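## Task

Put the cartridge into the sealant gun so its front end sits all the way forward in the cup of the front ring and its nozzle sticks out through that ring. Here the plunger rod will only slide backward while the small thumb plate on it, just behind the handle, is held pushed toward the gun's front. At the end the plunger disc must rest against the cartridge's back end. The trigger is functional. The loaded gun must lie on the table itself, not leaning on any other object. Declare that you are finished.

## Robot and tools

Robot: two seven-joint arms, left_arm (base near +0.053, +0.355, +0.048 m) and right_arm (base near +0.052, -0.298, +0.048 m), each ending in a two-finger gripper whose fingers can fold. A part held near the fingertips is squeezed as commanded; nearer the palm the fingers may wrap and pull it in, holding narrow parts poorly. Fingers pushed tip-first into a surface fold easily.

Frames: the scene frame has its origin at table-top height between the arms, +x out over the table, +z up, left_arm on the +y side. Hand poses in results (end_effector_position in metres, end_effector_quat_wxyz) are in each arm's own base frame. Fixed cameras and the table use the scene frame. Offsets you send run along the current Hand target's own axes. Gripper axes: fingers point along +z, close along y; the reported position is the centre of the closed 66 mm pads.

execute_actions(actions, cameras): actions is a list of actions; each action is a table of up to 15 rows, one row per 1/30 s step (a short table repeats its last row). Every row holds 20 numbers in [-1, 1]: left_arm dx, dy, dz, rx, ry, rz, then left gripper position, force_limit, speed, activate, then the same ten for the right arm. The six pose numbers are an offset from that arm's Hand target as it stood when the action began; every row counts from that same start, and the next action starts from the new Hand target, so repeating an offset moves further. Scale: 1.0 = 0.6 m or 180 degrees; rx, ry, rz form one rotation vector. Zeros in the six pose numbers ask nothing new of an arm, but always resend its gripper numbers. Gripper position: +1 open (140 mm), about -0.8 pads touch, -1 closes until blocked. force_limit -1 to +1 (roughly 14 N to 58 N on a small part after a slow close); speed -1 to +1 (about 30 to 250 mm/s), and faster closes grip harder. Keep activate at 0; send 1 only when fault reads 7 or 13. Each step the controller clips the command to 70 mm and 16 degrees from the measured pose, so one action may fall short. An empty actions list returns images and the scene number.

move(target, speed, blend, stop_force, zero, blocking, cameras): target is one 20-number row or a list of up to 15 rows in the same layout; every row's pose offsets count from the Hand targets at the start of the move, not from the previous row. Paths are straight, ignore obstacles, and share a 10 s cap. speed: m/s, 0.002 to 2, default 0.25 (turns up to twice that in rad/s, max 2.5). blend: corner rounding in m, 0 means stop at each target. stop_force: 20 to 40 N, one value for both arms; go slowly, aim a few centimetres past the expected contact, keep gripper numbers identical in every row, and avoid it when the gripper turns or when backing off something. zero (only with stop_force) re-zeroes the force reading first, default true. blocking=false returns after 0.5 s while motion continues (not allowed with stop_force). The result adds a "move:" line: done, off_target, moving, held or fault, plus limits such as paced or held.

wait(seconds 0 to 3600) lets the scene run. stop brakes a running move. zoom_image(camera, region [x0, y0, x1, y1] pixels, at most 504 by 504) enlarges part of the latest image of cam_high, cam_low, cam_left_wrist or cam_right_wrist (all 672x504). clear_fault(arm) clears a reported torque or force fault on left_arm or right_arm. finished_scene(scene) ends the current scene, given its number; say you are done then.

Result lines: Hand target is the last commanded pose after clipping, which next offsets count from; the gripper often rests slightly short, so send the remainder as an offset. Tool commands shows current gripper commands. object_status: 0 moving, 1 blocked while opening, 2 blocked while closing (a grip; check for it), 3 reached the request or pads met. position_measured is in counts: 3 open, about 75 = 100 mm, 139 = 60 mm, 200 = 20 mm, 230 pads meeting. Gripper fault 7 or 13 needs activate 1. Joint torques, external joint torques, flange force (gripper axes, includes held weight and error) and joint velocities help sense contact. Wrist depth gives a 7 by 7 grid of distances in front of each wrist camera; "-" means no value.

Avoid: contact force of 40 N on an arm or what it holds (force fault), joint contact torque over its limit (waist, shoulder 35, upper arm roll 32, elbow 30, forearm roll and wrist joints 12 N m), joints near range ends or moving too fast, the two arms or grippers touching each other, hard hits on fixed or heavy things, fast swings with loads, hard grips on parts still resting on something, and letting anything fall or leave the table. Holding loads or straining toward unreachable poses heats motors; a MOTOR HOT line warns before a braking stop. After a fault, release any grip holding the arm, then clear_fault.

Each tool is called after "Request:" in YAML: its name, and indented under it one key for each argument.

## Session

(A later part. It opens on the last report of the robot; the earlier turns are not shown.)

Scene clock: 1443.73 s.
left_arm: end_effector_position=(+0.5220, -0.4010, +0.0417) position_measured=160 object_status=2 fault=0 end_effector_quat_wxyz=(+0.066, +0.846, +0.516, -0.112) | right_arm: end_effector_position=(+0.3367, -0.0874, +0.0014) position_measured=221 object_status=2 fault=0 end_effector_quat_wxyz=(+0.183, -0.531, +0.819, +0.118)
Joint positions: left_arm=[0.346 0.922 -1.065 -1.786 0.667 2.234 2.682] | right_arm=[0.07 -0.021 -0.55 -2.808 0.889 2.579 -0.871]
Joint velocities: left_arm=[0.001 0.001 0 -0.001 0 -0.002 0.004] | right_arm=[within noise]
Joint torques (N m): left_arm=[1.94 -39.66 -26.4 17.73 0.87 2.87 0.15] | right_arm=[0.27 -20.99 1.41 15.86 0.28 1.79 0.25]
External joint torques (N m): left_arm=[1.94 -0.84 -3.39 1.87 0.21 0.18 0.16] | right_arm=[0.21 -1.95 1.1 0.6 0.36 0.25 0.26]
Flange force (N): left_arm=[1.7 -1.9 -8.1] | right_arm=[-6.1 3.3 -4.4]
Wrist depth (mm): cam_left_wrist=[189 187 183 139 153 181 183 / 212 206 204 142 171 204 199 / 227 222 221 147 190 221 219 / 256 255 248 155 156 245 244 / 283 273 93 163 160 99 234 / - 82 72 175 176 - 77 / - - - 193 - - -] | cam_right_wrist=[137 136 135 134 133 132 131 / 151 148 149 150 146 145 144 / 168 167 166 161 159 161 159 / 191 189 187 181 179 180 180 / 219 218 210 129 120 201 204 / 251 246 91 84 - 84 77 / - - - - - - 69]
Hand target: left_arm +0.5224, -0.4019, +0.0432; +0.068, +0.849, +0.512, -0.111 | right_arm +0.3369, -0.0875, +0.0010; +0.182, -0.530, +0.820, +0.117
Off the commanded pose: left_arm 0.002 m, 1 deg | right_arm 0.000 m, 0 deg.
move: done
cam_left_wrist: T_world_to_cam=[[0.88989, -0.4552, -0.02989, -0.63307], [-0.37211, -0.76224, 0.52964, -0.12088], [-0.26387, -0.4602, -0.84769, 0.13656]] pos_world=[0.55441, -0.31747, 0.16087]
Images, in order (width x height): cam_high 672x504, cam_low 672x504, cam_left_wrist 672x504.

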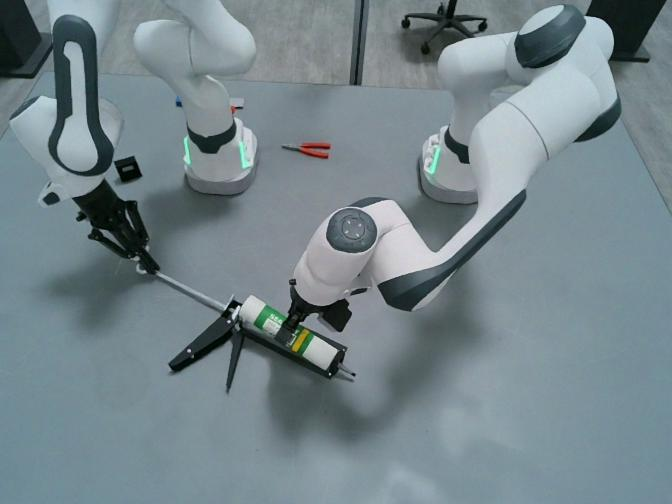

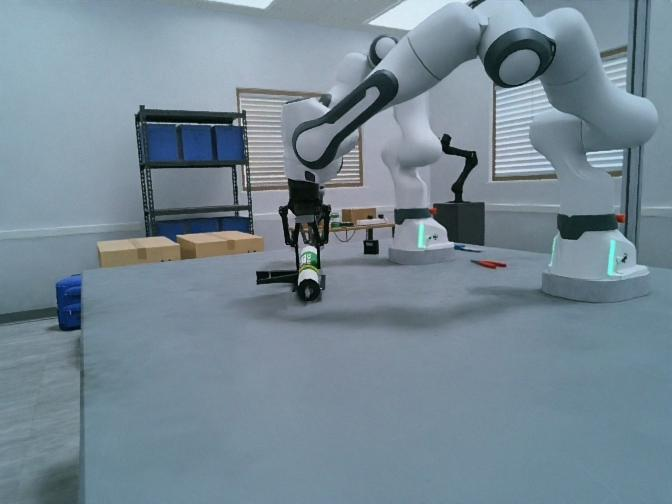

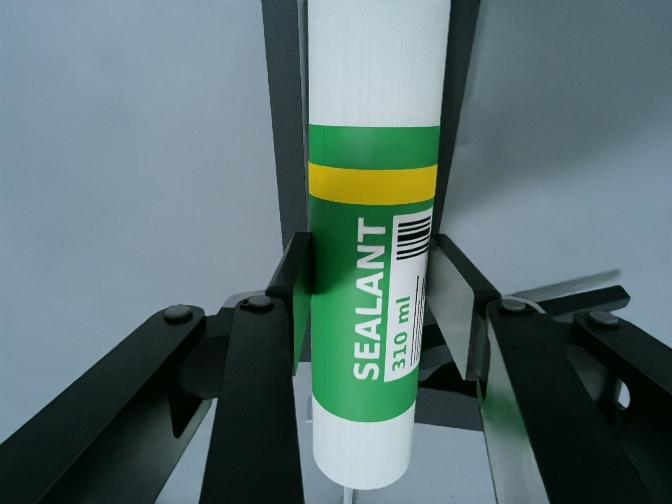

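Request:
move:
  target: [0.02068,-0.00158,0,0,0,0,-1,-0.1,-0.8,0,0,0,0,0,0,0,-1,-0.2,-0.7,0]
  speed: 0.02
  stop_force: 20
  cameras: ["cam_low","cam_high"]

Request:
zoom_image:
  camera: "cam_high"
  region: [215, 280, 365, 390]

Request:
zoom_image:
  camera: "cam_low"
  region: [284, 250, 334, 305]

Scene clock: 1471.53 s.
left_arm: end_effector_position=(+0.5249, -0.3915, +0.0386) position_measured=160 object_status=2 fault=0 end_effector_quat_wxyz=(+0.066, +0.847, +0.515, -0.113) | right_arm: end_effector_position=(+0.3368, -0.0871, +0.0014) position_measured=221 object_status=2 fault=0 end_effector_quat_wxyz=(+0.183, -0.531, +0.819, +0.118)
Joint positions: left_arm=[0.365 0.925 -1.065 -1.793 0.669 2.233 2.7] | right_arm=[0.071 -0.021 -0.549 -2.808 0.889 2.579 -0.871]
Joint torques (N m): left_arm=[2.71 -40.07 -25.41 18.03 0.99 3.08 0.23] | right_arm=[-0.01 -21.06 1.17 15.9 0.18 1.81 0.28]
External joint torques (N m): left_arm=[2.79 -1.23 -2.16 2.23 0.33 0.38 0.24] | right_arm=[-0.02 -1.98 0.91 0.59 0.25 0.25 0.29]
Flange force (N): left_arm=[3.1 -2.2 -7.5] | right_arm=[-5.9 3.5 -6.0]
Wrist depth (mm): cam_left_wrist=[186 185 180 138 136 183 180 / 203 203 197 141 164 198 197 / 225 - - 146 182 217 215 / 253 254 - 154 156 243 241 / 280 268 93 163 161 261 244 / - 82 72 174 176 - 76 / - - - 190 - - -] | cam_right_wrist=[137 136 135 134 133 132 131 / 151 147 149 150 146 145 144 / 168 167 165 161 159 160 159 / 192 189 187 181 178 181 179 / 219 212 209 129 120 201 204 / 259 247 91 84 - 84 221 / - - - - - - 69]
Hand target: left_arm +0.5272, -0.3909, +0.0400; +0.068, +0.849, +0.512, -0.111 | right_arm +0.3369, -0.0875, +0.0010; +0.182, -0.530, +0.820, +0.117
Off the commanded pose: left_arm 0.003 m, 1 deg | right_arm 0.001 m, 0 deg.
move: done
Images, in order (width x height): cam_high 672x504, cam_low 672x504.

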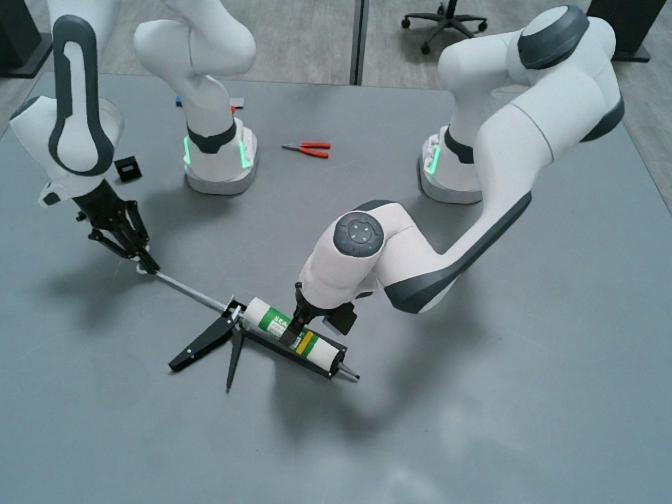

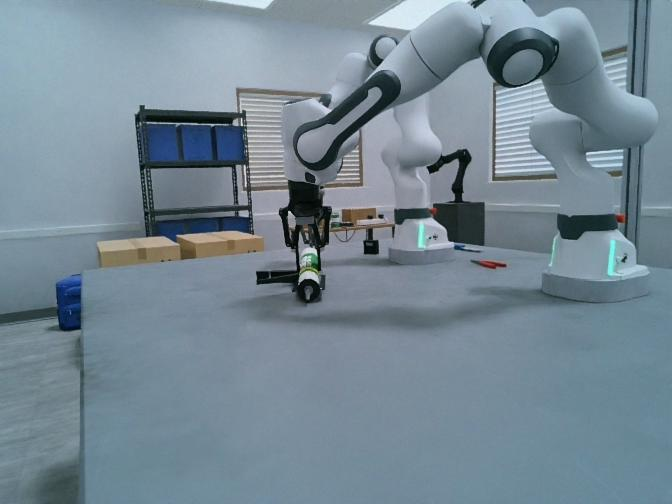

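Scaled by 3.360.

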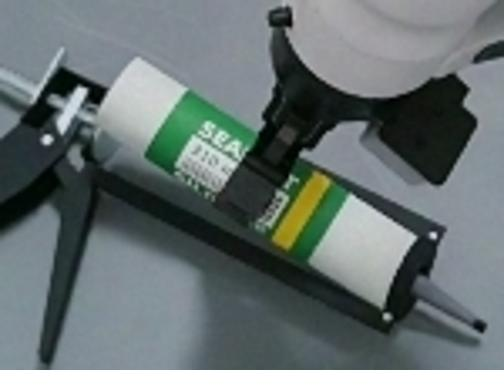

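Scaled by 9.164.

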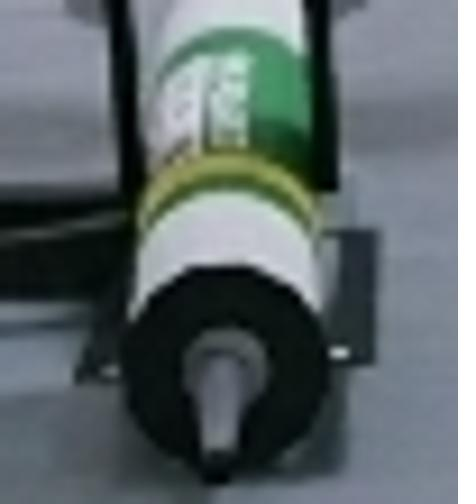

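Request:
move:
  target: [-0.00006,0.00064,0.02503,-0.0003,0.04389,-0.0016,-1,-0.1,-0.8,0,0,0,0,0,0,0,-1,-0.2,-0.7,0]
  speed: 0.03
  cameras: ["cam_low","cam_high"]

Request:
zoom_image:
  camera: "cam_high"
  region: [215, 280, 365, 390]

Request:
zoom_image:
  camera: "cam_low"
  region: [284, 250, 334, 305]

Scene clock: 1525.80 s.
left_arm: end_effector_position=(+0.5225, -0.3953, +0.0234) position_measured=160 object_status=2 fault=0 end_effector_quat_wxyz=(+0.031, +0.856, +0.513, -0.055) | right_arm: end_effector_position=(+0.3368, -0.0870, +0.0014) position_measured=221 object_status=2 fault=0 end_effector_quat_wxyz=(+0.183, -0.531, +0.819, +0.118)
Joint positions: left_arm=[0.22 0.853 -0.952 -1.778 0.702 2.233 2.629] | right_arm=[0.071 -0.021 -0.549 -2.808 0.889 2.579 -0.871]
Joint velocities: left_arm=[-0.001 -0.001 0 0.002 0.001 0 -0.006] | right_arm=[within noise]
Joint torques (N m): left_arm=[1.68 -42.95 -21.02 20.55 0.77 2.72 -0.14] | right_arm=[-0.1 -21 1.15 15.89 0.19 1.81 0.24]
External joint torques (N m): left_arm=[1.86 -2.4 -0.69 3.19 0.07 0.09 -0.14] | right_arm=[-0.13 -1.99 0.88 0.7 0.27 0.28 0.25]
Flange force (N): left_arm=[1.6 4.0 -5.9] | right_arm=[-5.5 3.3 -5.8]
Wrist depth (mm): cam_left_wrist=[178 179 175 132 133 174 173 / 193 191 188 145 158 187 186 / 207 208 203 147 168 202 200 / 226 224 219 154 156 219 216 / 242 237 93 164 160 228 227 / - 82 72 176 181 - 76 / - - - 191 236 - -] | cam_right_wrist=[137 136 135 134 133 132 129 / 151 147 151 150 146 145 146 / 168 167 166 164 159 161 159 / 191 189 186 181 179 180 178 / 220 217 208 129 120 201 204 / 259 246 91 84 - 84 222 / - - - - - - 69]
Hand target: left_arm +0.5257, -0.3946, +0.0255; +0.033, +0.854, +0.517, -0.053 | right_arm +0.3369, -0.0875, +0.0010; +0.182, -0.530, +0.820, +0.117
Off the commanded pose: left_arm 0.004 m, 1 deg | right_arm 0.001 m, 0 deg.
move: off_target (left_arm)
Images, in order (width x height): cam_high 672x504, cam_low 672x504.

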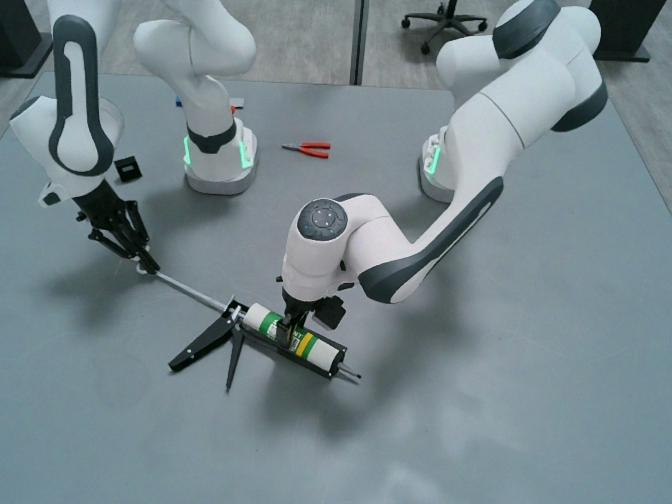

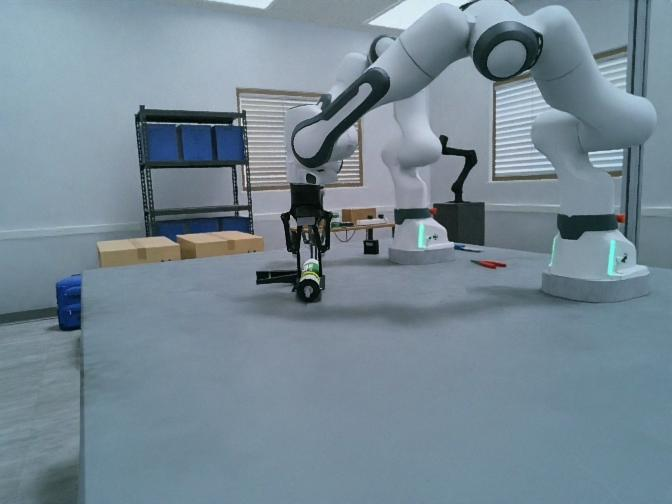

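Scaled by 3.360.

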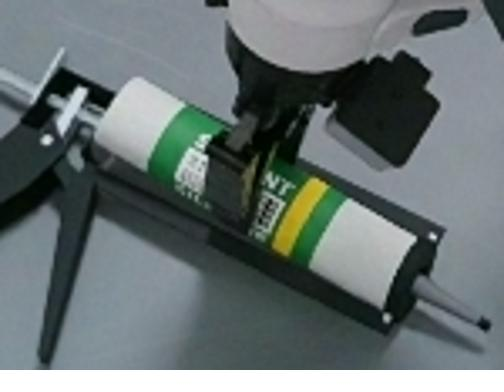

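Scaled by 9.164.

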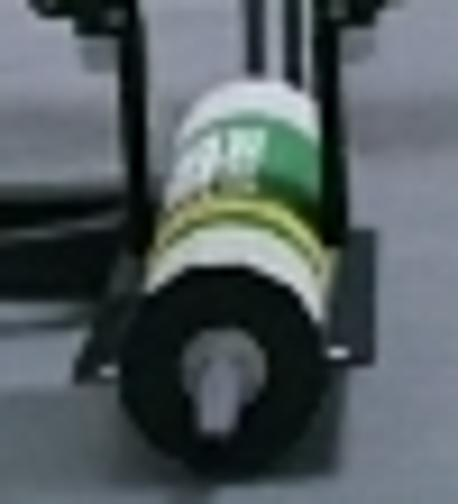

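Request:
zoom_image:
  camera: "cam_low"
  region: [292, 254, 328, 304]

Request:
zoom_image:
  camera: "cam_high"
  region: [225, 290, 295, 350]

Scaled by 10.080.

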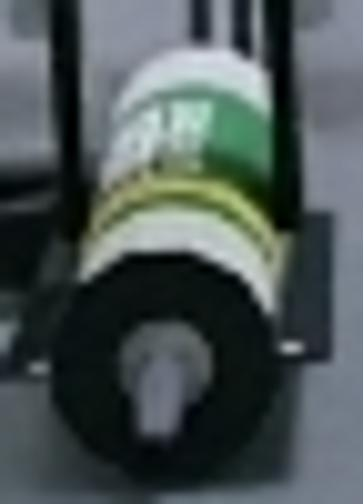

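Scaled by 7.200.

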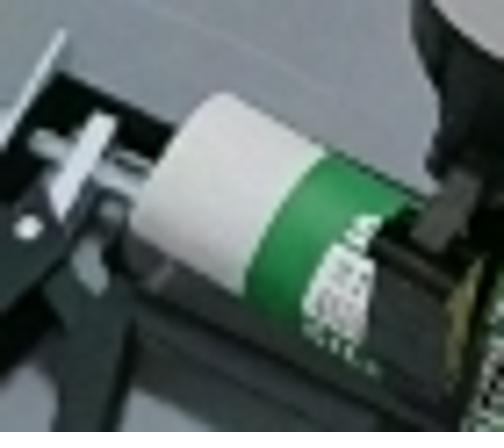

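Request:
move:
  target: [-0.00143,0.00334,0.01515,-0.0002,0.03444,-0.00278,-1,-0.1,-0.8,0,0,0,0,0,0,0,-1,-0.2,-0.7,0]
  speed: 0.025
  cameras: ["cam_low","cam_high","cam_left_wrist"]

Request:
zoom_image:
  camera: "cam_high"
  region: [215, 280, 365, 390]

Request:
zoom_image:
  camera: "cam_low"
  region: [292, 254, 328, 304]

Scene clock: 1609.97 s.
left_arm: end_effector_position=(+0.5226, -0.4007, +0.0148) position_measured=160 object_status=2 fault=0 end_effector_quat_wxyz=(+0.006, +0.856, +0.517, -0.010) | right_arm: end_effector_position=(+0.3369, -0.0867, +0.0014) position_measured=221 object_status=2 fault=0 end_effector_quat_wxyz=(+0.183, -0.532, +0.819, +0.118)
Joint positions: left_arm=[0.078 0.808 -0.842 -1.748 0.712 2.22 2.565] | right_arm=[0.071 -0.021 -0.548 -2.808 0.89 2.579 -0.87]
Joint velocities: left_arm=[0 0 0.002 0 0 0 -0.005] | right_arm=[within noise]
Joint torques (N m): left_arm=[2.68 -45.35 -17.44 21.62 1.03 2.26 -0.21] | right_arm=[-0.32 -20.98 1.35 15.85 0.13 2.07 0.21]
External joint torques (N m): left_arm=[2.82 -2.68 0.31 2.97 0.3 -0.26 -0.21] | right_arm=[-0.29 -1.93 1.13 0.69 0.2 0.53 0.22]
Flange force (N): left_arm=[3.4 2.4 -5.7] | right_arm=[-5.7 3.6 -5.7]
Wrist depth (mm): cam_left_wrist=[178 176 175 136 144 172 172 / 187 187 184 141 153 183 183 / 198 197 196 148 156 194 192 / 211 210 207 154 156 205 204 / 225 97 93 163 161 101 212 / - 82 72 176 179 - 77 / - - - 223 220 - -] | cam_right_wrist=[136 136 135 134 133 132 131 / 152 147 151 150 147 145 144 / 168 167 165 160 159 160 159 / 191 190 187 181 179 181 180 / 220 218 209 129 128 201 204 / 259 246 91 84 - 84 221 / - - - - - - 69]
Hand target: left_arm +0.5266, -0.3973, +0.0166; +0.005, +0.853, +0.522, -0.006 | right_arm +0.3369, -0.0875, +0.0010; +0.182, -0.530, +0.820, +0.117
Off the commanded pose: left_arm 0.006 m, 1 deg | right_arm 0.001 m, 0 deg.
move: off_target (left_arm)
cam_left_wrist: T_world_to_cam=[[0.88866, -0.45785, -0.02572, -0.63476], [-0.42763, -0.84765, 0.31403, -0.10826], [-0.16557, -0.26807, -0.94907, 0.14117]] pos_world=[0.54117, -0.34454, 0.15166]
Images, in order (width x height): cam_high 672x504, cam_low 672x504, cam_left_wrist 672x504.

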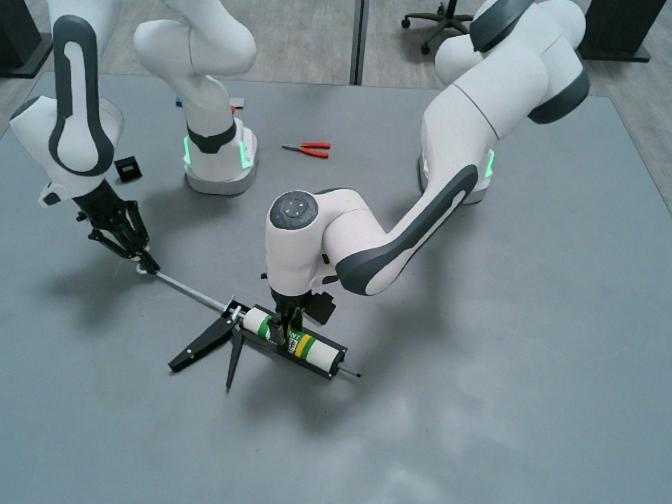

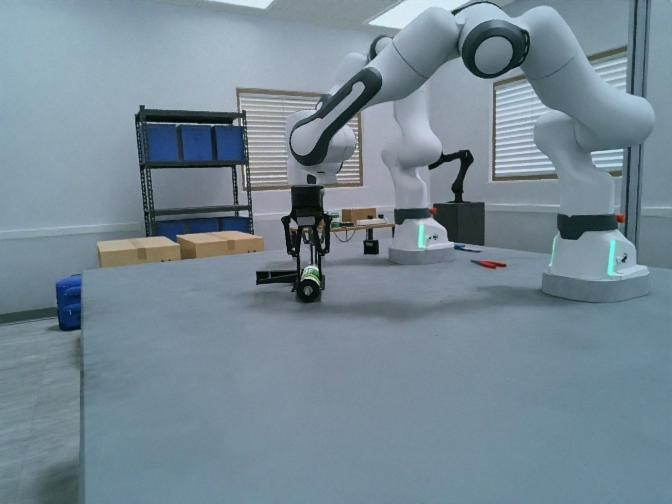

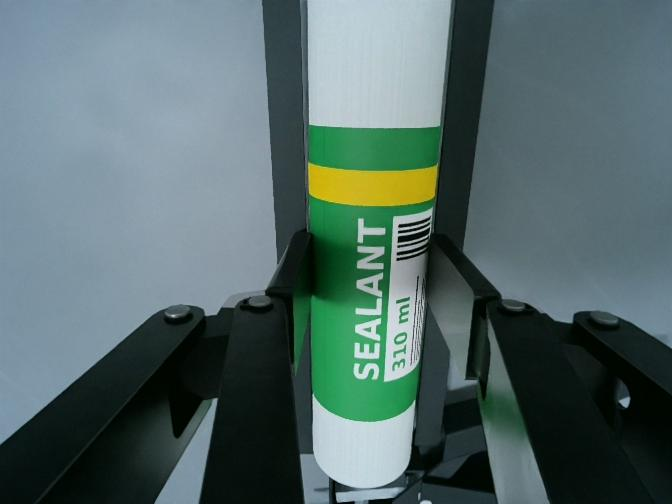

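Scaled by 3.360.

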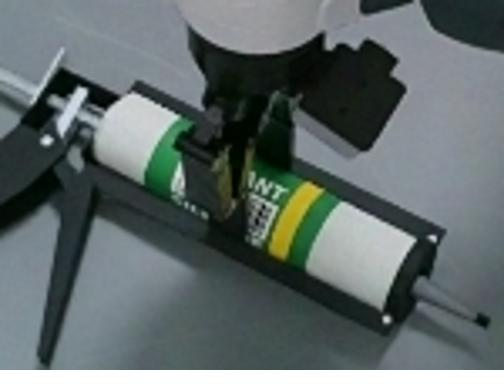

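Scaled by 10.080.

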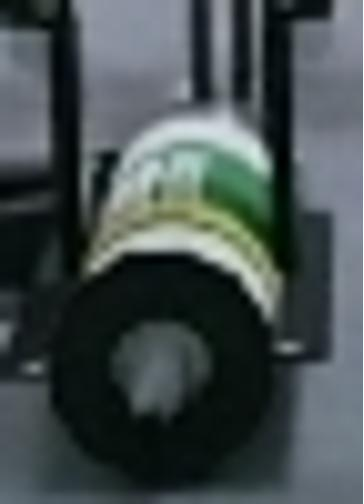

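Request:
zoom_image:
  camera: "cam_left_wrist"
  region: [290, 400, 470, 504]

Request:
zoom_image:
  camera: "cam_high"
  region: [225, 290, 295, 350]

Request:
zoom_image:
  camera: "cam_high"
  region: [300, 325, 370, 385]

Scaled by 2.800.

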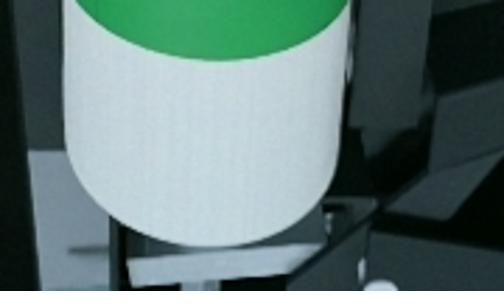

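Scaled by 7.200.

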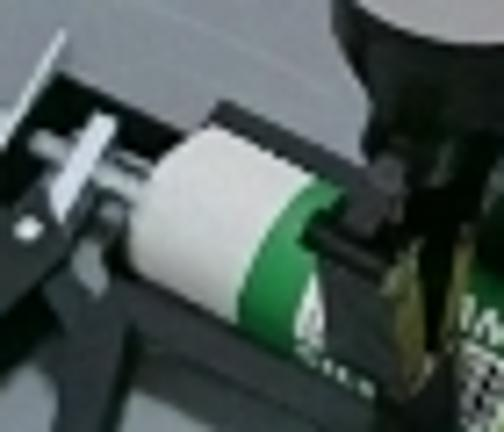

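Scaled by 7.200.

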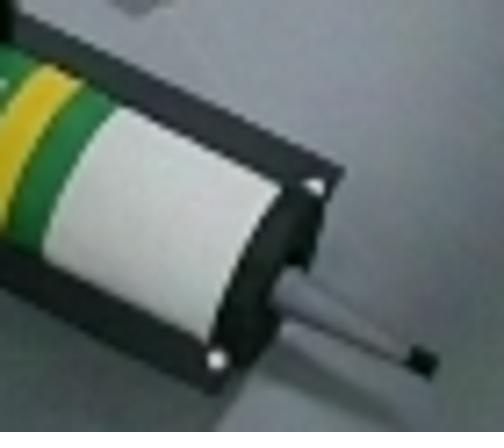

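Request:
zoom_image:
  camera: "cam_high"
  region: [325, 340, 365, 385]

Request:
zoom_image:
  camera: "cam_low"
  region: [294, 274, 324, 304]

Scaled by 11.200.

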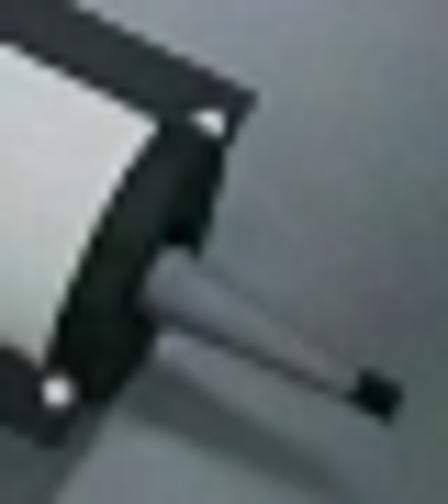

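Scaled by 16.800.

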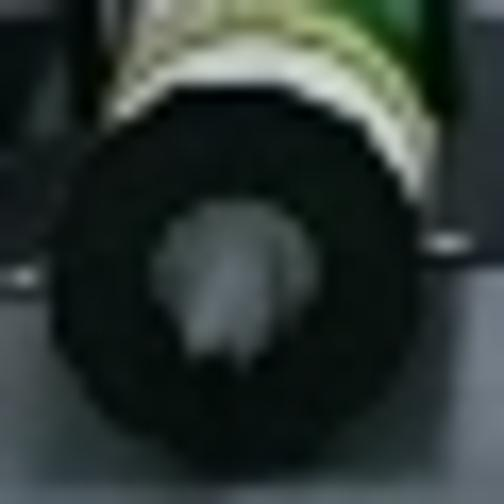

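Request:
zoom_image:
  camera: "cam_left_wrist"
  region: [250, 0, 510, 250]

Scaled by 1.938.

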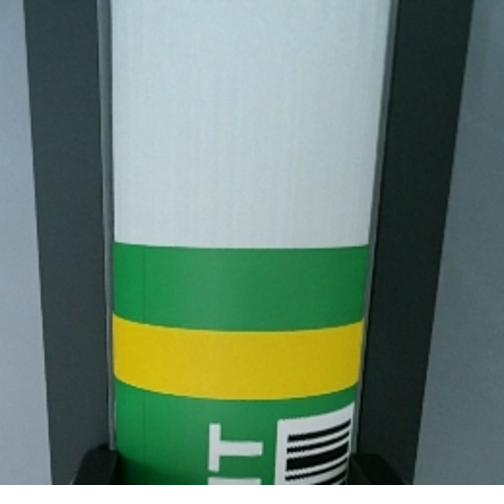

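Request:
move:
  target: [0,0,-0.00583,0,0,0,-1,-0.1,-0.8,0,0,0,0,0,0,0,-1,-0.2,-0.7,0]
  speed: 0.01

Scene clock: 1778.83 s.
left_arm: end_effector_position=(+0.5246, -0.3975, +0.0172) position_measured=160 object_status=2 fault=0 end_effector_quat_wxyz=(+0.004, +0.855, +0.519, -0.007) | right_arm: end_effector_position=(+0.3369, -0.0866, +0.0014) position_measured=221 object_status=2 fault=0 end_effector_quat_wxyz=(+0.183, -0.532, +0.819, +0.118)
Joint positions: left_arm=[0.08 0.801 -0.842 -1.747 0.711 2.214 2.564] | right_arm=[0.071 -0.021 -0.548 -2.808 0.89 2.579 -0.87]
Joint velocities: left_arm=[0.002 0 0 -0.001 -0.001 -0.003 0.002] | right_arm=[within noise]
Joint torques (N m): left_arm=[1.89 -45.28 -19.64 21.5 0.09 2.65 -0.03] | right_arm=[-0.19 -20.97 0.85 15.87 0.1 1.8 0.24]
External joint torques (N m): left_arm=[1.83 -2.66 -2.18 2.67 -0.65 0.14 -0.03] | right_arm=[-0.15 -1.88 0.65 0.52 0.17 0.24 0.25]
Flange force (N): left_arm=[2.5 0.2 -8.8] | right_arm=[-5.2 3.6 -6.6]
Wrist depth (mm): cam_left_wrist=[180 179 177 136 135 176 174 / 190 189 187 140 155 185 184 / 201 200 198 145 165 196 195 / 213 210 209 155 156 206 208 / 229 96 93 163 160 - 214 / - 82 72 176 181 - 77 / - - - 191 - - -] | cam_right_wrist=[137 136 135 134 133 132 131 / 151 148 151 150 146 145 143 / 168 167 166 161 159 160 159 / 191 188 187 181 182 181 179 / 220 218 209 130 120 201 204 / 258 245 91 84 - 84 222 / - - - - - - 69]
Hand target: left_arm +0.5266, -0.3972, +0.0201; +0.005, +0.853, +0.522, -0.006 | right_arm +0.3369, -0.0875, +0.0010; +0.182, -0.530, +0.820, +0.117
Off the commanded pose: left_arm 0.003 m, 0 deg | right_arm 0.001 m, 0 deg.
move: done

Request:
move:
  target: [0.0167,0,0,0,0,0,-1,-0.1,-0.8,0,0,0,0,0,0,0,-1,-0.2,-0.7,0]
  speed: 0.015
  stop_force: 22
  cameras: ["cam_high","cam_low","cam_left_wrist"]

Request:
zoom_image:
  camera: "cam_high"
  region: [325, 340, 365, 385]

Request:
zoom_image:
  camera: "cam_low"
  region: [294, 270, 324, 304]

Request:
zoom_image:
  camera: "cam_high"
  region: [215, 280, 365, 390]

Scene clock: 1788.23 s.
left_arm: end_effector_position=(+0.5249, -0.3937, +0.0178) position_measured=160 object_status=2 fault=0 end_effector_quat_wxyz=(+0.004, +0.853, +0.521, -0.010) | right_arm: end_effector_position=(+0.3371, -0.0849, +0.0015) position_measured=221 object_status=2 fault=0 end_effector_quat_wxyz=(+0.183, -0.533, +0.818, +0.119)
Joint positions: left_arm=[0.096 0.801 -0.85 -1.754 0.709 2.214 2.565] | right_arm=[0.071 -0.021 -0.544 -2.808 0.89 2.577 -0.87]
Joint torques (N m): left_arm=[5.25 -45.52 -17.38 21.82 1.42 2.09 0.16] | right_arm=[-1.45 -20.68 0.03 15.91 -0.04 2.47 0.18]
External joint torques (N m): left_arm=[5.28 -3.12 0.3 3.09 0.68 -0.43 0.16] | right_arm=[-1.42 -1.6 -0.18 0.65 0.03 0.92 0.2]
Flange force (N): left_arm=[8.4 -2.3 -8.6] | right_arm=[-2.5 3.9 -8.3]
Wrist depth (mm): cam_left_wrist=[180 180 177 136 135 175 174 / 191 189 189 141 155 185 183 / - 201 201 147 165 196 195 / 214 214 211 154 156 206 208 / 228 97 93 163 160 100 216 / - 82 72 177 183 - 77 / - - - 192 221 - -] | cam_right_wrist=[137 136 135 133 133 132 131 / 151 147 151 150 147 145 144 / 168 167 165 161 159 161 159 / 190 189 187 181 182 181 179 / 220 218 210 118 128 201 204 / 260 246 91 84 - 84 222 / - - - - - - 69]
Hand target: left_arm +0.5311, -0.3883, +0.0199; +0.005, +0.853, +0.522, -0.006 | right_arm +0.3369, -0.0875, +0.0010; +0.182, -0.530, +0.820, +0.117
Off the commanded pose: left_arm 0.009 m, 0 deg | right_arm 0.003 m, 1 deg.
move: off_target (left_arm)
cam_left_wrist: T_world_to_cam=[[0.89372, -0.4477, -0.02878, -0.6321], [-0.41725, -0.85309, 0.31327, -0.1098], [-0.1648, -0.26796, -0.94923, 0.14597]] pos_world=[0.54316, -0.33754, 0.15476]

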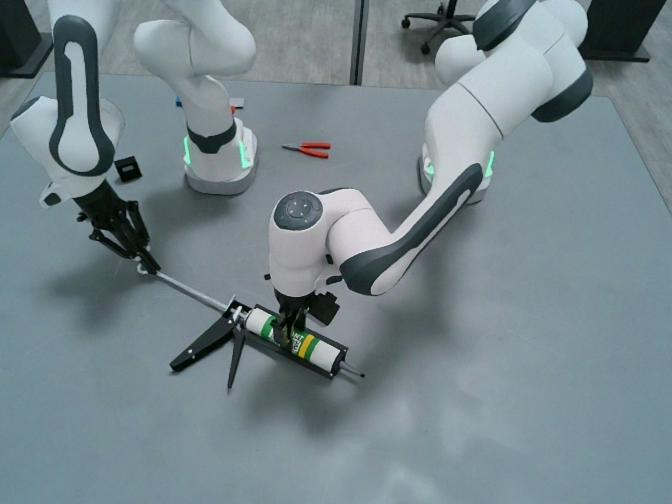

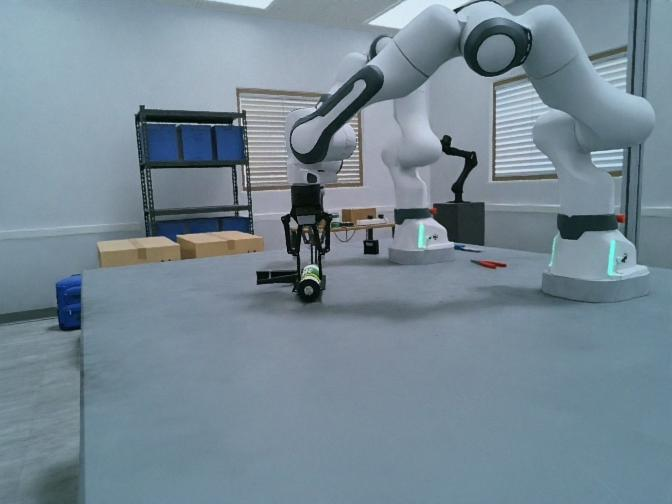

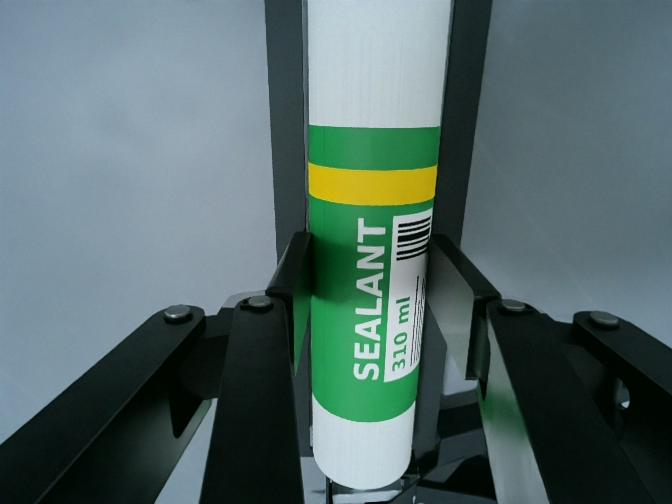

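Scaled by 11.200.

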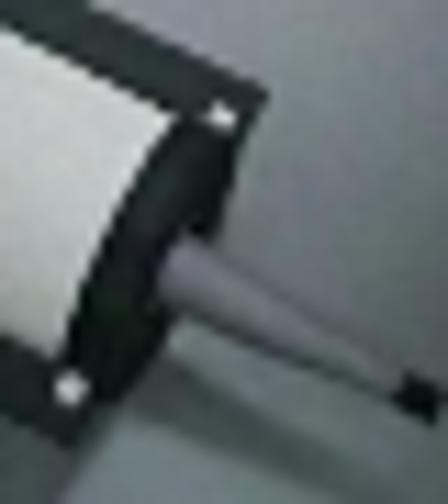

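Scaled by 14.824.

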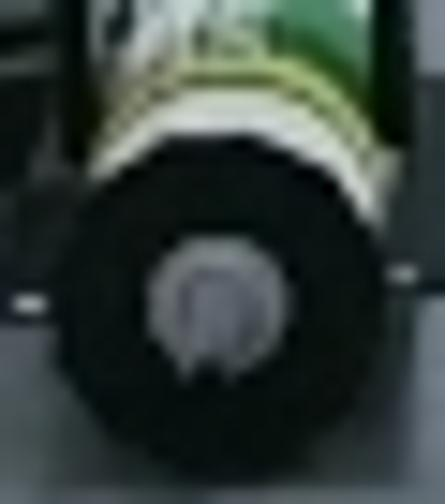

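Scaled by 3.360.

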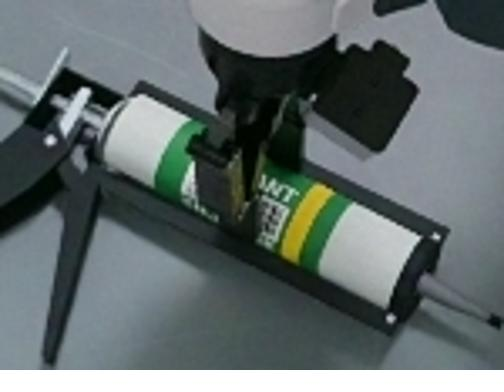

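Request:
zoom_image:
  camera: "cam_high"
  region: [300, 325, 370, 385]

Request:
zoom_image:
  camera: "cam_high"
  region: [225, 290, 295, 350]

Request:
zoom_image:
  camera: "cam_left_wrist"
  region: [290, 400, 470, 504]

Scaled by 7.200.

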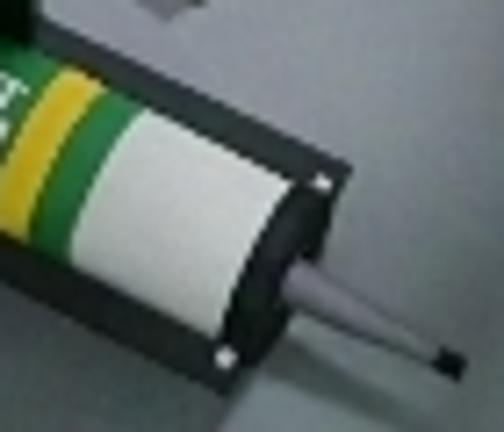

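Scaled by 7.200.

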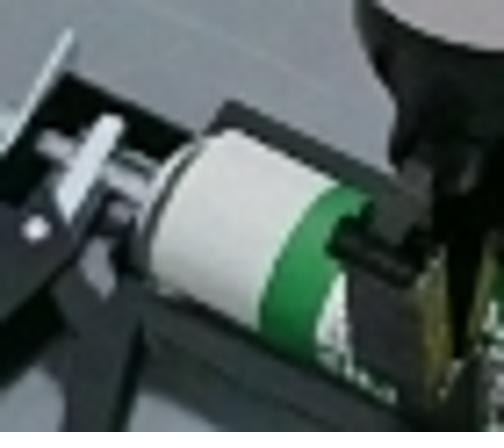

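Scaled by 2.800.

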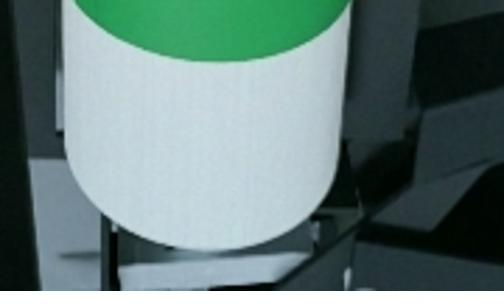

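Request:
move:
  target: [-0.00912,-0.005,0.00347,0,0.00667,0,-1,-0.1,-0.8,0,0,0,0,0,0,0,-1,-0.2,-0.7,0]
  speed: 0.02
  cameras: ["cam_high","cam_left_wrist"]

Request:
zoom_image:
  camera: "cam_high"
  region: [215, 285, 375, 390]

Scene clock: 1870.33 s.
left_arm: end_effector_position=(+0.5235, -0.3934, +0.0159) position_measured=160 object_status=2 fault=0 end_effector_quat_wxyz=(-0.001, +0.855, +0.518, +0.000) | right_arm: end_effector_position=(+0.3371, -0.0849, +0.0015) position_measured=221 object_status=2 fault=0 end_effector_quat_wxyz=(+0.183, -0.533, +0.818, +0.119)
Joint positions: left_arm=[0.073 0.791 -0.831 -1.757 0.716 2.214 2.558] | right_arm=[0.071 -0.021 -0.544 -2.808 0.89 2.577 -0.87]
Joint torques (N m): left_arm=[1.99 -45.45 -18.35 21.14 0.84 2.41 -0.24] | right_arm=[-0.53 -21.06 0.28 15.93 -0.04 2.04 0.19]
External joint torques (N m): left_arm=[1.74 -2.97 -1.39 2.24 0.11 -0.06 -0.24] | right_arm=[-0.51 -2 0.06 0.74 0.03 0.5 0.2]
Flange force (N): left_arm=[2.4 -1.4 -7.4] | right_arm=[-4.3 3.9 -8.6]
Wrist depth (mm): cam_left_wrist=[180 179 176 135 135 175 174 / 187 189 187 139 155 185 182 / - 198 198 147 164 195 195 / 212 213 208 154 155 206 205 / 225 97 93 163 161 100 212 / - 82 72 176 179 - 77 / - - - 191 216 - -] | cam_right_wrist=[136 136 135 133 133 132 131 / 151 147 151 150 147 145 144 / 168 168 165 161 159 160 159 / 191 189 187 181 179 181 180 / 220 218 209 130 129 201 204 / 259 246 91 84 - 84 223 / - - - - - - 69]
Hand target: left_arm +0.5260, -0.3918, +0.0179; -0.001, +0.853, +0.522, +0.003 | right_arm +0.3369, -0.0875, +0.0010; +0.182, -0.530, +0.820, +0.117
Off the commanded pose: left_arm 0.004 m, 1 deg | right_arm 0.003 m, 1 deg.
move: off_target (left_arm)
cam_left_wrist: T_world_to_cam=[[0.89023, -0.45472, -0.02667, -0.63179], [-0.428, -0.85509, 0.29263, -0.10441], [-0.15587, -0.24909, -0.95586, 0.14676]] pos_world=[0.54063, -0.34001, 0.15398]

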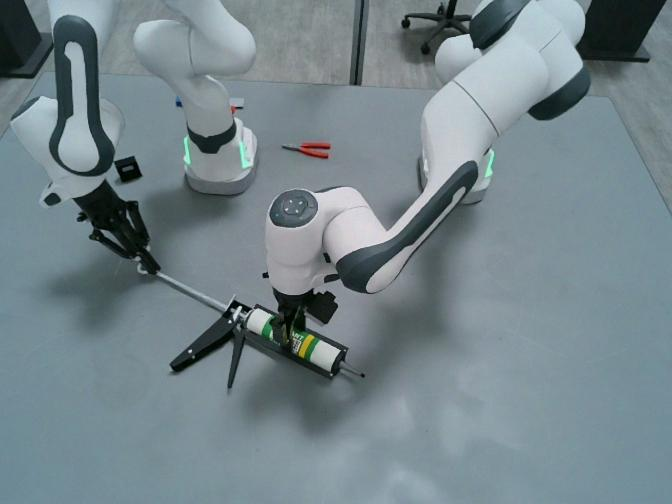

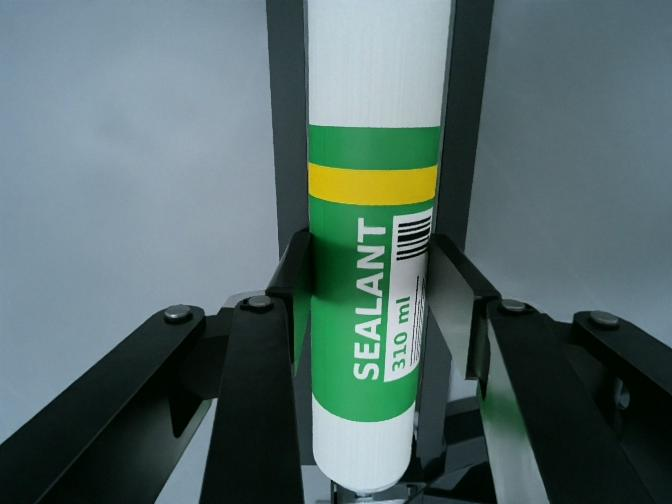

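Scaled by 3.150.

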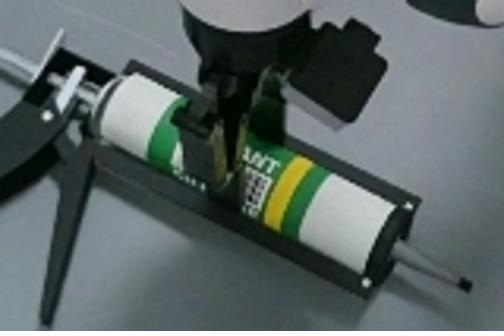

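Request:
move:
  target:
    - [0,0,0,0,0,0,0.2,-0.1,-0.5,0,0,0,0,0,0,0,-1,-0.2,-0.7,0]
    - [0,0,-0.2,0,0,0,0.2,-0.1,-0.5,0,0,0,0,0,0,0,0.1,-0.2,-0.5,0]
    - [0.3797,-0.3317,-0.25,0,0,0,0.2,-0.1,-0.5,0,-0.0845,0,-0.1813,0,0,0,0.1,-0.2,-0.5,0]
  speed: [0.1,0.15,0.2]
  cameras: ["cam_high","cam_low","cam_right_wrist"]

Request:
zoom_image:
  camera: "cam_high"
  region: [150, 270, 380, 400]

Scene clock: 1911.50 s.
left_arm: end_effector_position=(+0.4509, -0.0989, +0.1687) position_measured=104 object_status=3 fault=0 end_effector_quat_wxyz=(-0.002, +0.854, +0.520, +0.001) | right_arm: end_effector_position=(+0.3367, -0.0876, +0.1201) position_measured=117 object_status=3 fault=0 end_effector_quat_wxyz=(+0.182, -0.532, +0.819, +0.116)
Joint positions: left_arm=[1.692 0.508 -1.97 -2.397 0.553 2.109 2.982] | right_arm=[-0.217 -0.442 -0.358 -2.829 0.391 2.321 -0.401]
Joint velocities: left_arm=[within noise] | right_arm=[-0.001 -0.001 -0.001 0 0.001 -0.001 0.006]
Joint torques (N m): left_arm=[1.94 -1.25 -14.94 22.39 1.2 2.81 -0.09] | right_arm=[-0.38 -15.48 4.12 22.65 0.38 1.59 0.23]
External joint torques (N m): left_arm=[1.94 -0.02 -1.69 1.12 0.39 0.3 -0.09] | right_arm=[-0.37 -2.52 1.29 1.62 -0.07 -0.36 0.25]
Flange force (N): left_arm=[-1.1 -11.4 -7.2] | right_arm=[-5.8 5.8 -9.6]
Wrist depth (mm): cam_left_wrist=[325 329 324 326 328 330 331 / 343 343 340 340 343 344 347 / 361 362 360 364 367 360 368 / 381 - 167 - 386 378 387 / - 101 143 405 407 116 98 / - - 427 - 429 - 77 / - - - 436 460 - -] | cam_right_wrist=[247 246 243 241 238 237 235 / 273 270 270 263 259 261 260 / 306 303 301 298 293 291 288 / - 341 330 337 322 326 326 / 407 383 129 387 381 129 359 / - 92 378 408 441 119 82 / - - 522 513 525 - 63]
Hand target: left_arm +0.4518, -0.0990, +0.1688; -0.001, +0.853, +0.522, +0.003 | right_arm +0.3368, -0.0875, +0.1210; +0.182, -0.530, +0.820, +0.117
Off the commanded pose: left_arm 0.001 m, 0 deg | right_arm 0.001 m, 0 deg.
move: done
cam_right_wrist: T_world_to_cam=[[-0.89317, 0.44767, -0.04299, 0.36511], [0.33417, 0.72459, 0.60274, -0.10019], [0.30098, 0.52398, -0.79678, 0.17708]] pos_world=[0.30629, -0.18364, 0.21718]

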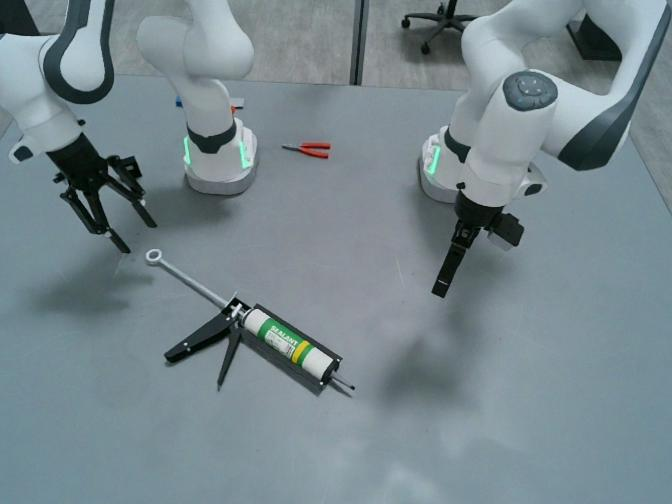

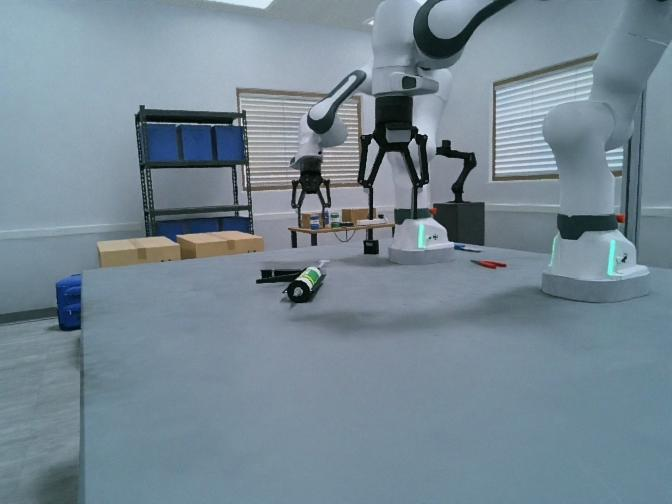

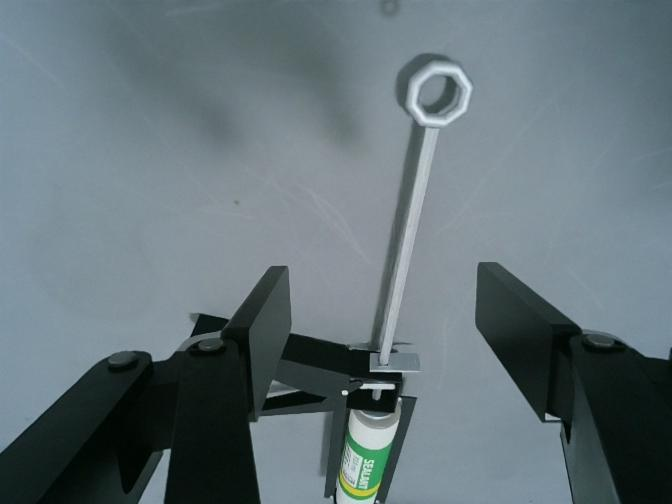

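Scaled by 2.191.

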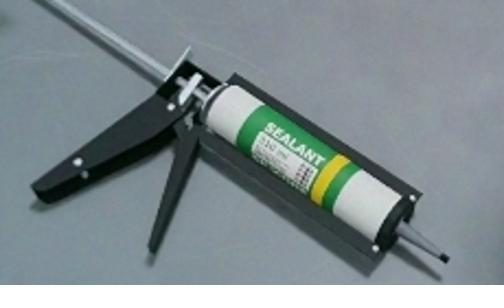

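Request:
zoom_image:
  camera: "cam_high"
  region: [290, 335, 360, 395]

Request:
zoom_image:
  camera: "cam_high"
  region: [210, 285, 290, 345]

Request:
zoom_image:
  camera: "cam_low"
  region: [250, 255, 340, 310]

Request:
zoom_image:
  camera: "cam_right_wrist"
  region: [180, 300, 430, 504]

Scaled by 7.200.

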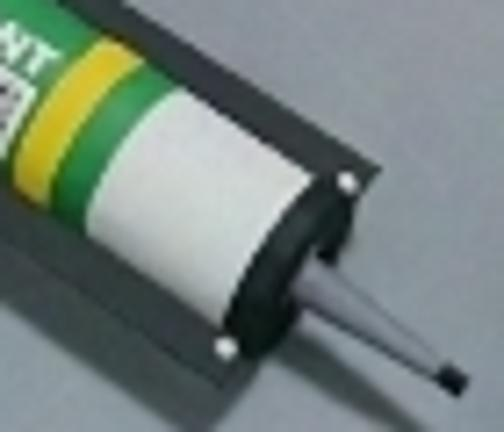

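Scaled by 6.300.

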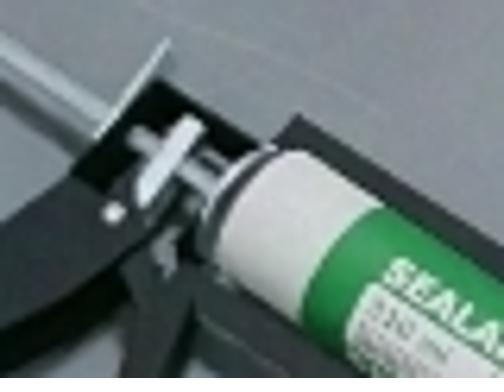

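Scaled by 5.600.

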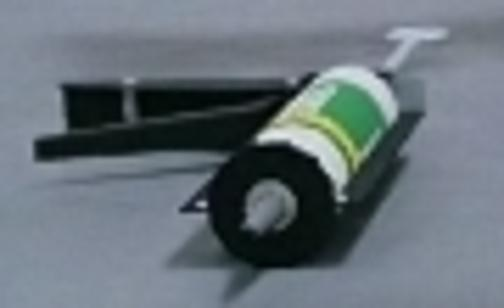

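Scaled by 2.016.

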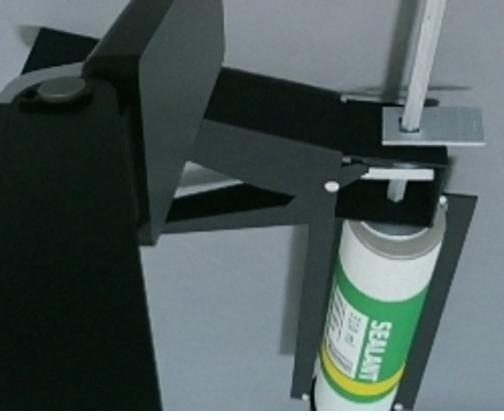

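Request:
move:
  target: [0,0,0,0,0,0,0.2,-0.1,-0.5,0,-0.41897,-0.14529,0.05013,-0.09198,0.11767,-0.41374,1,-0.2,0,0]
  speed: 0.4
  cameras: ["cam_high","cam_right_wrist"]

Scene clock: 1993.93 s.
left_arm: end_effector_position=(+0.4512, -0.0989, +0.1689) position_measured=104 object_status=3 fault=0 end_effector_quat_wxyz=(-0.001, +0.854, +0.520, +0.001) | right_arm: end_effector_position=(+0.5157, +0.0969, +0.2006) position_measured=3 object_status=3 fault=0 end_effector_quat_wxyz=(-0.002, +0.943, -0.333, +0.001)
Joint positions: left_arm=[1.693 0.508 -1.971 -2.397 0.553 2.11 2.982] | right_arm=[0.19 -0.05 -0.005 -2.181 0.002 2.134 -0.709]
Joint velocities: left_arm=[within noise] | right_arm=[-0.001 0.001 0 0 0.001 -0.001 -0.007]
Joint torques (N m): left_arm=[2 -1.52 -14.95 22.35 0.89 2.82 -0.07] | right_arm=[0.05 -32.41 0.69 25.7 0.27 2.31 -0.12]
External joint torques (N m): left_arm=[1.96 -0.34 -1.71 1.02 0.07 0.3 -0.07] | right_arm=[0.18 -2.43 0.85 1.85 -0.39 -0.31 -0.12]
Flange force (N): left_arm=[-1.3 -10.2 -6.8] | right_arm=[-1.0 -0.1 -6.1]
Wrist depth (mm): cam_left_wrist=[325 325 326 328 328 329 329 / 342 344 343 343 352 344 349 / 359 365 360 364 365 367 364 / 380 379 374 379 379 373 388 / - - 143 410 410 116 96 / - - 431 433 430 - 77 / - - 459 470 - - -] | cam_right_wrist=[362 355 - 346 342 339 335 / 375 367 364 359 353 351 347 / 388 384 378 371 365 365 358 / 405 396 394 383 354 377 371 / 417 129 368 360 394 392 129 / - 113 427 422 415 409 405 / - 457 447 434 430 427 421]
Hand target: left_arm +0.4518, -0.0990, +0.1688; -0.001, +0.853, +0.522, +0.003 | right_arm +0.5152, +0.0959, +0.2000; +0.000, +0.944, -0.330, +0.000
Off the commanded pose: left_arm 0.001 m, 0 deg | right_arm 0.001 m, 0 deg.
move: done
cam_right_wrist: T_world_to_cam=[[-0.645, -0.76188, -0.05927, 0.43826], [-0.75425, 0.62223, 0.20961, 0.30786], [-0.12283, 0.1799, -0.97599, 0.37854]] pos_world=[0.56138, 0.07424, 0.33089]

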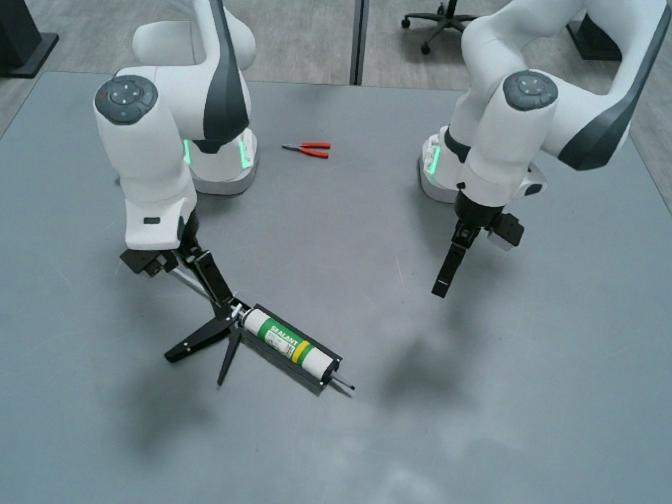

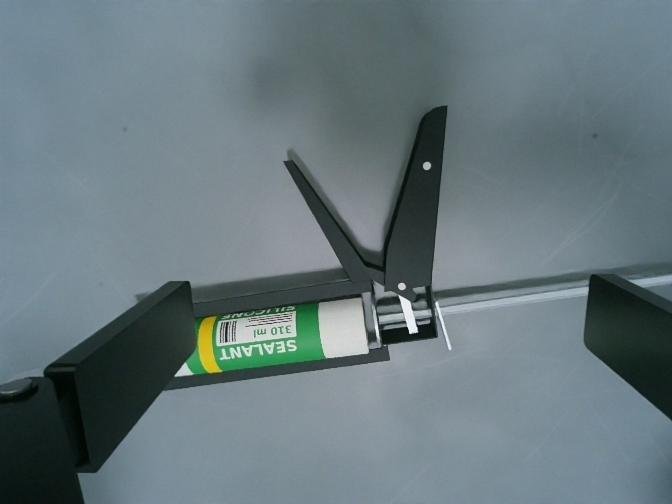

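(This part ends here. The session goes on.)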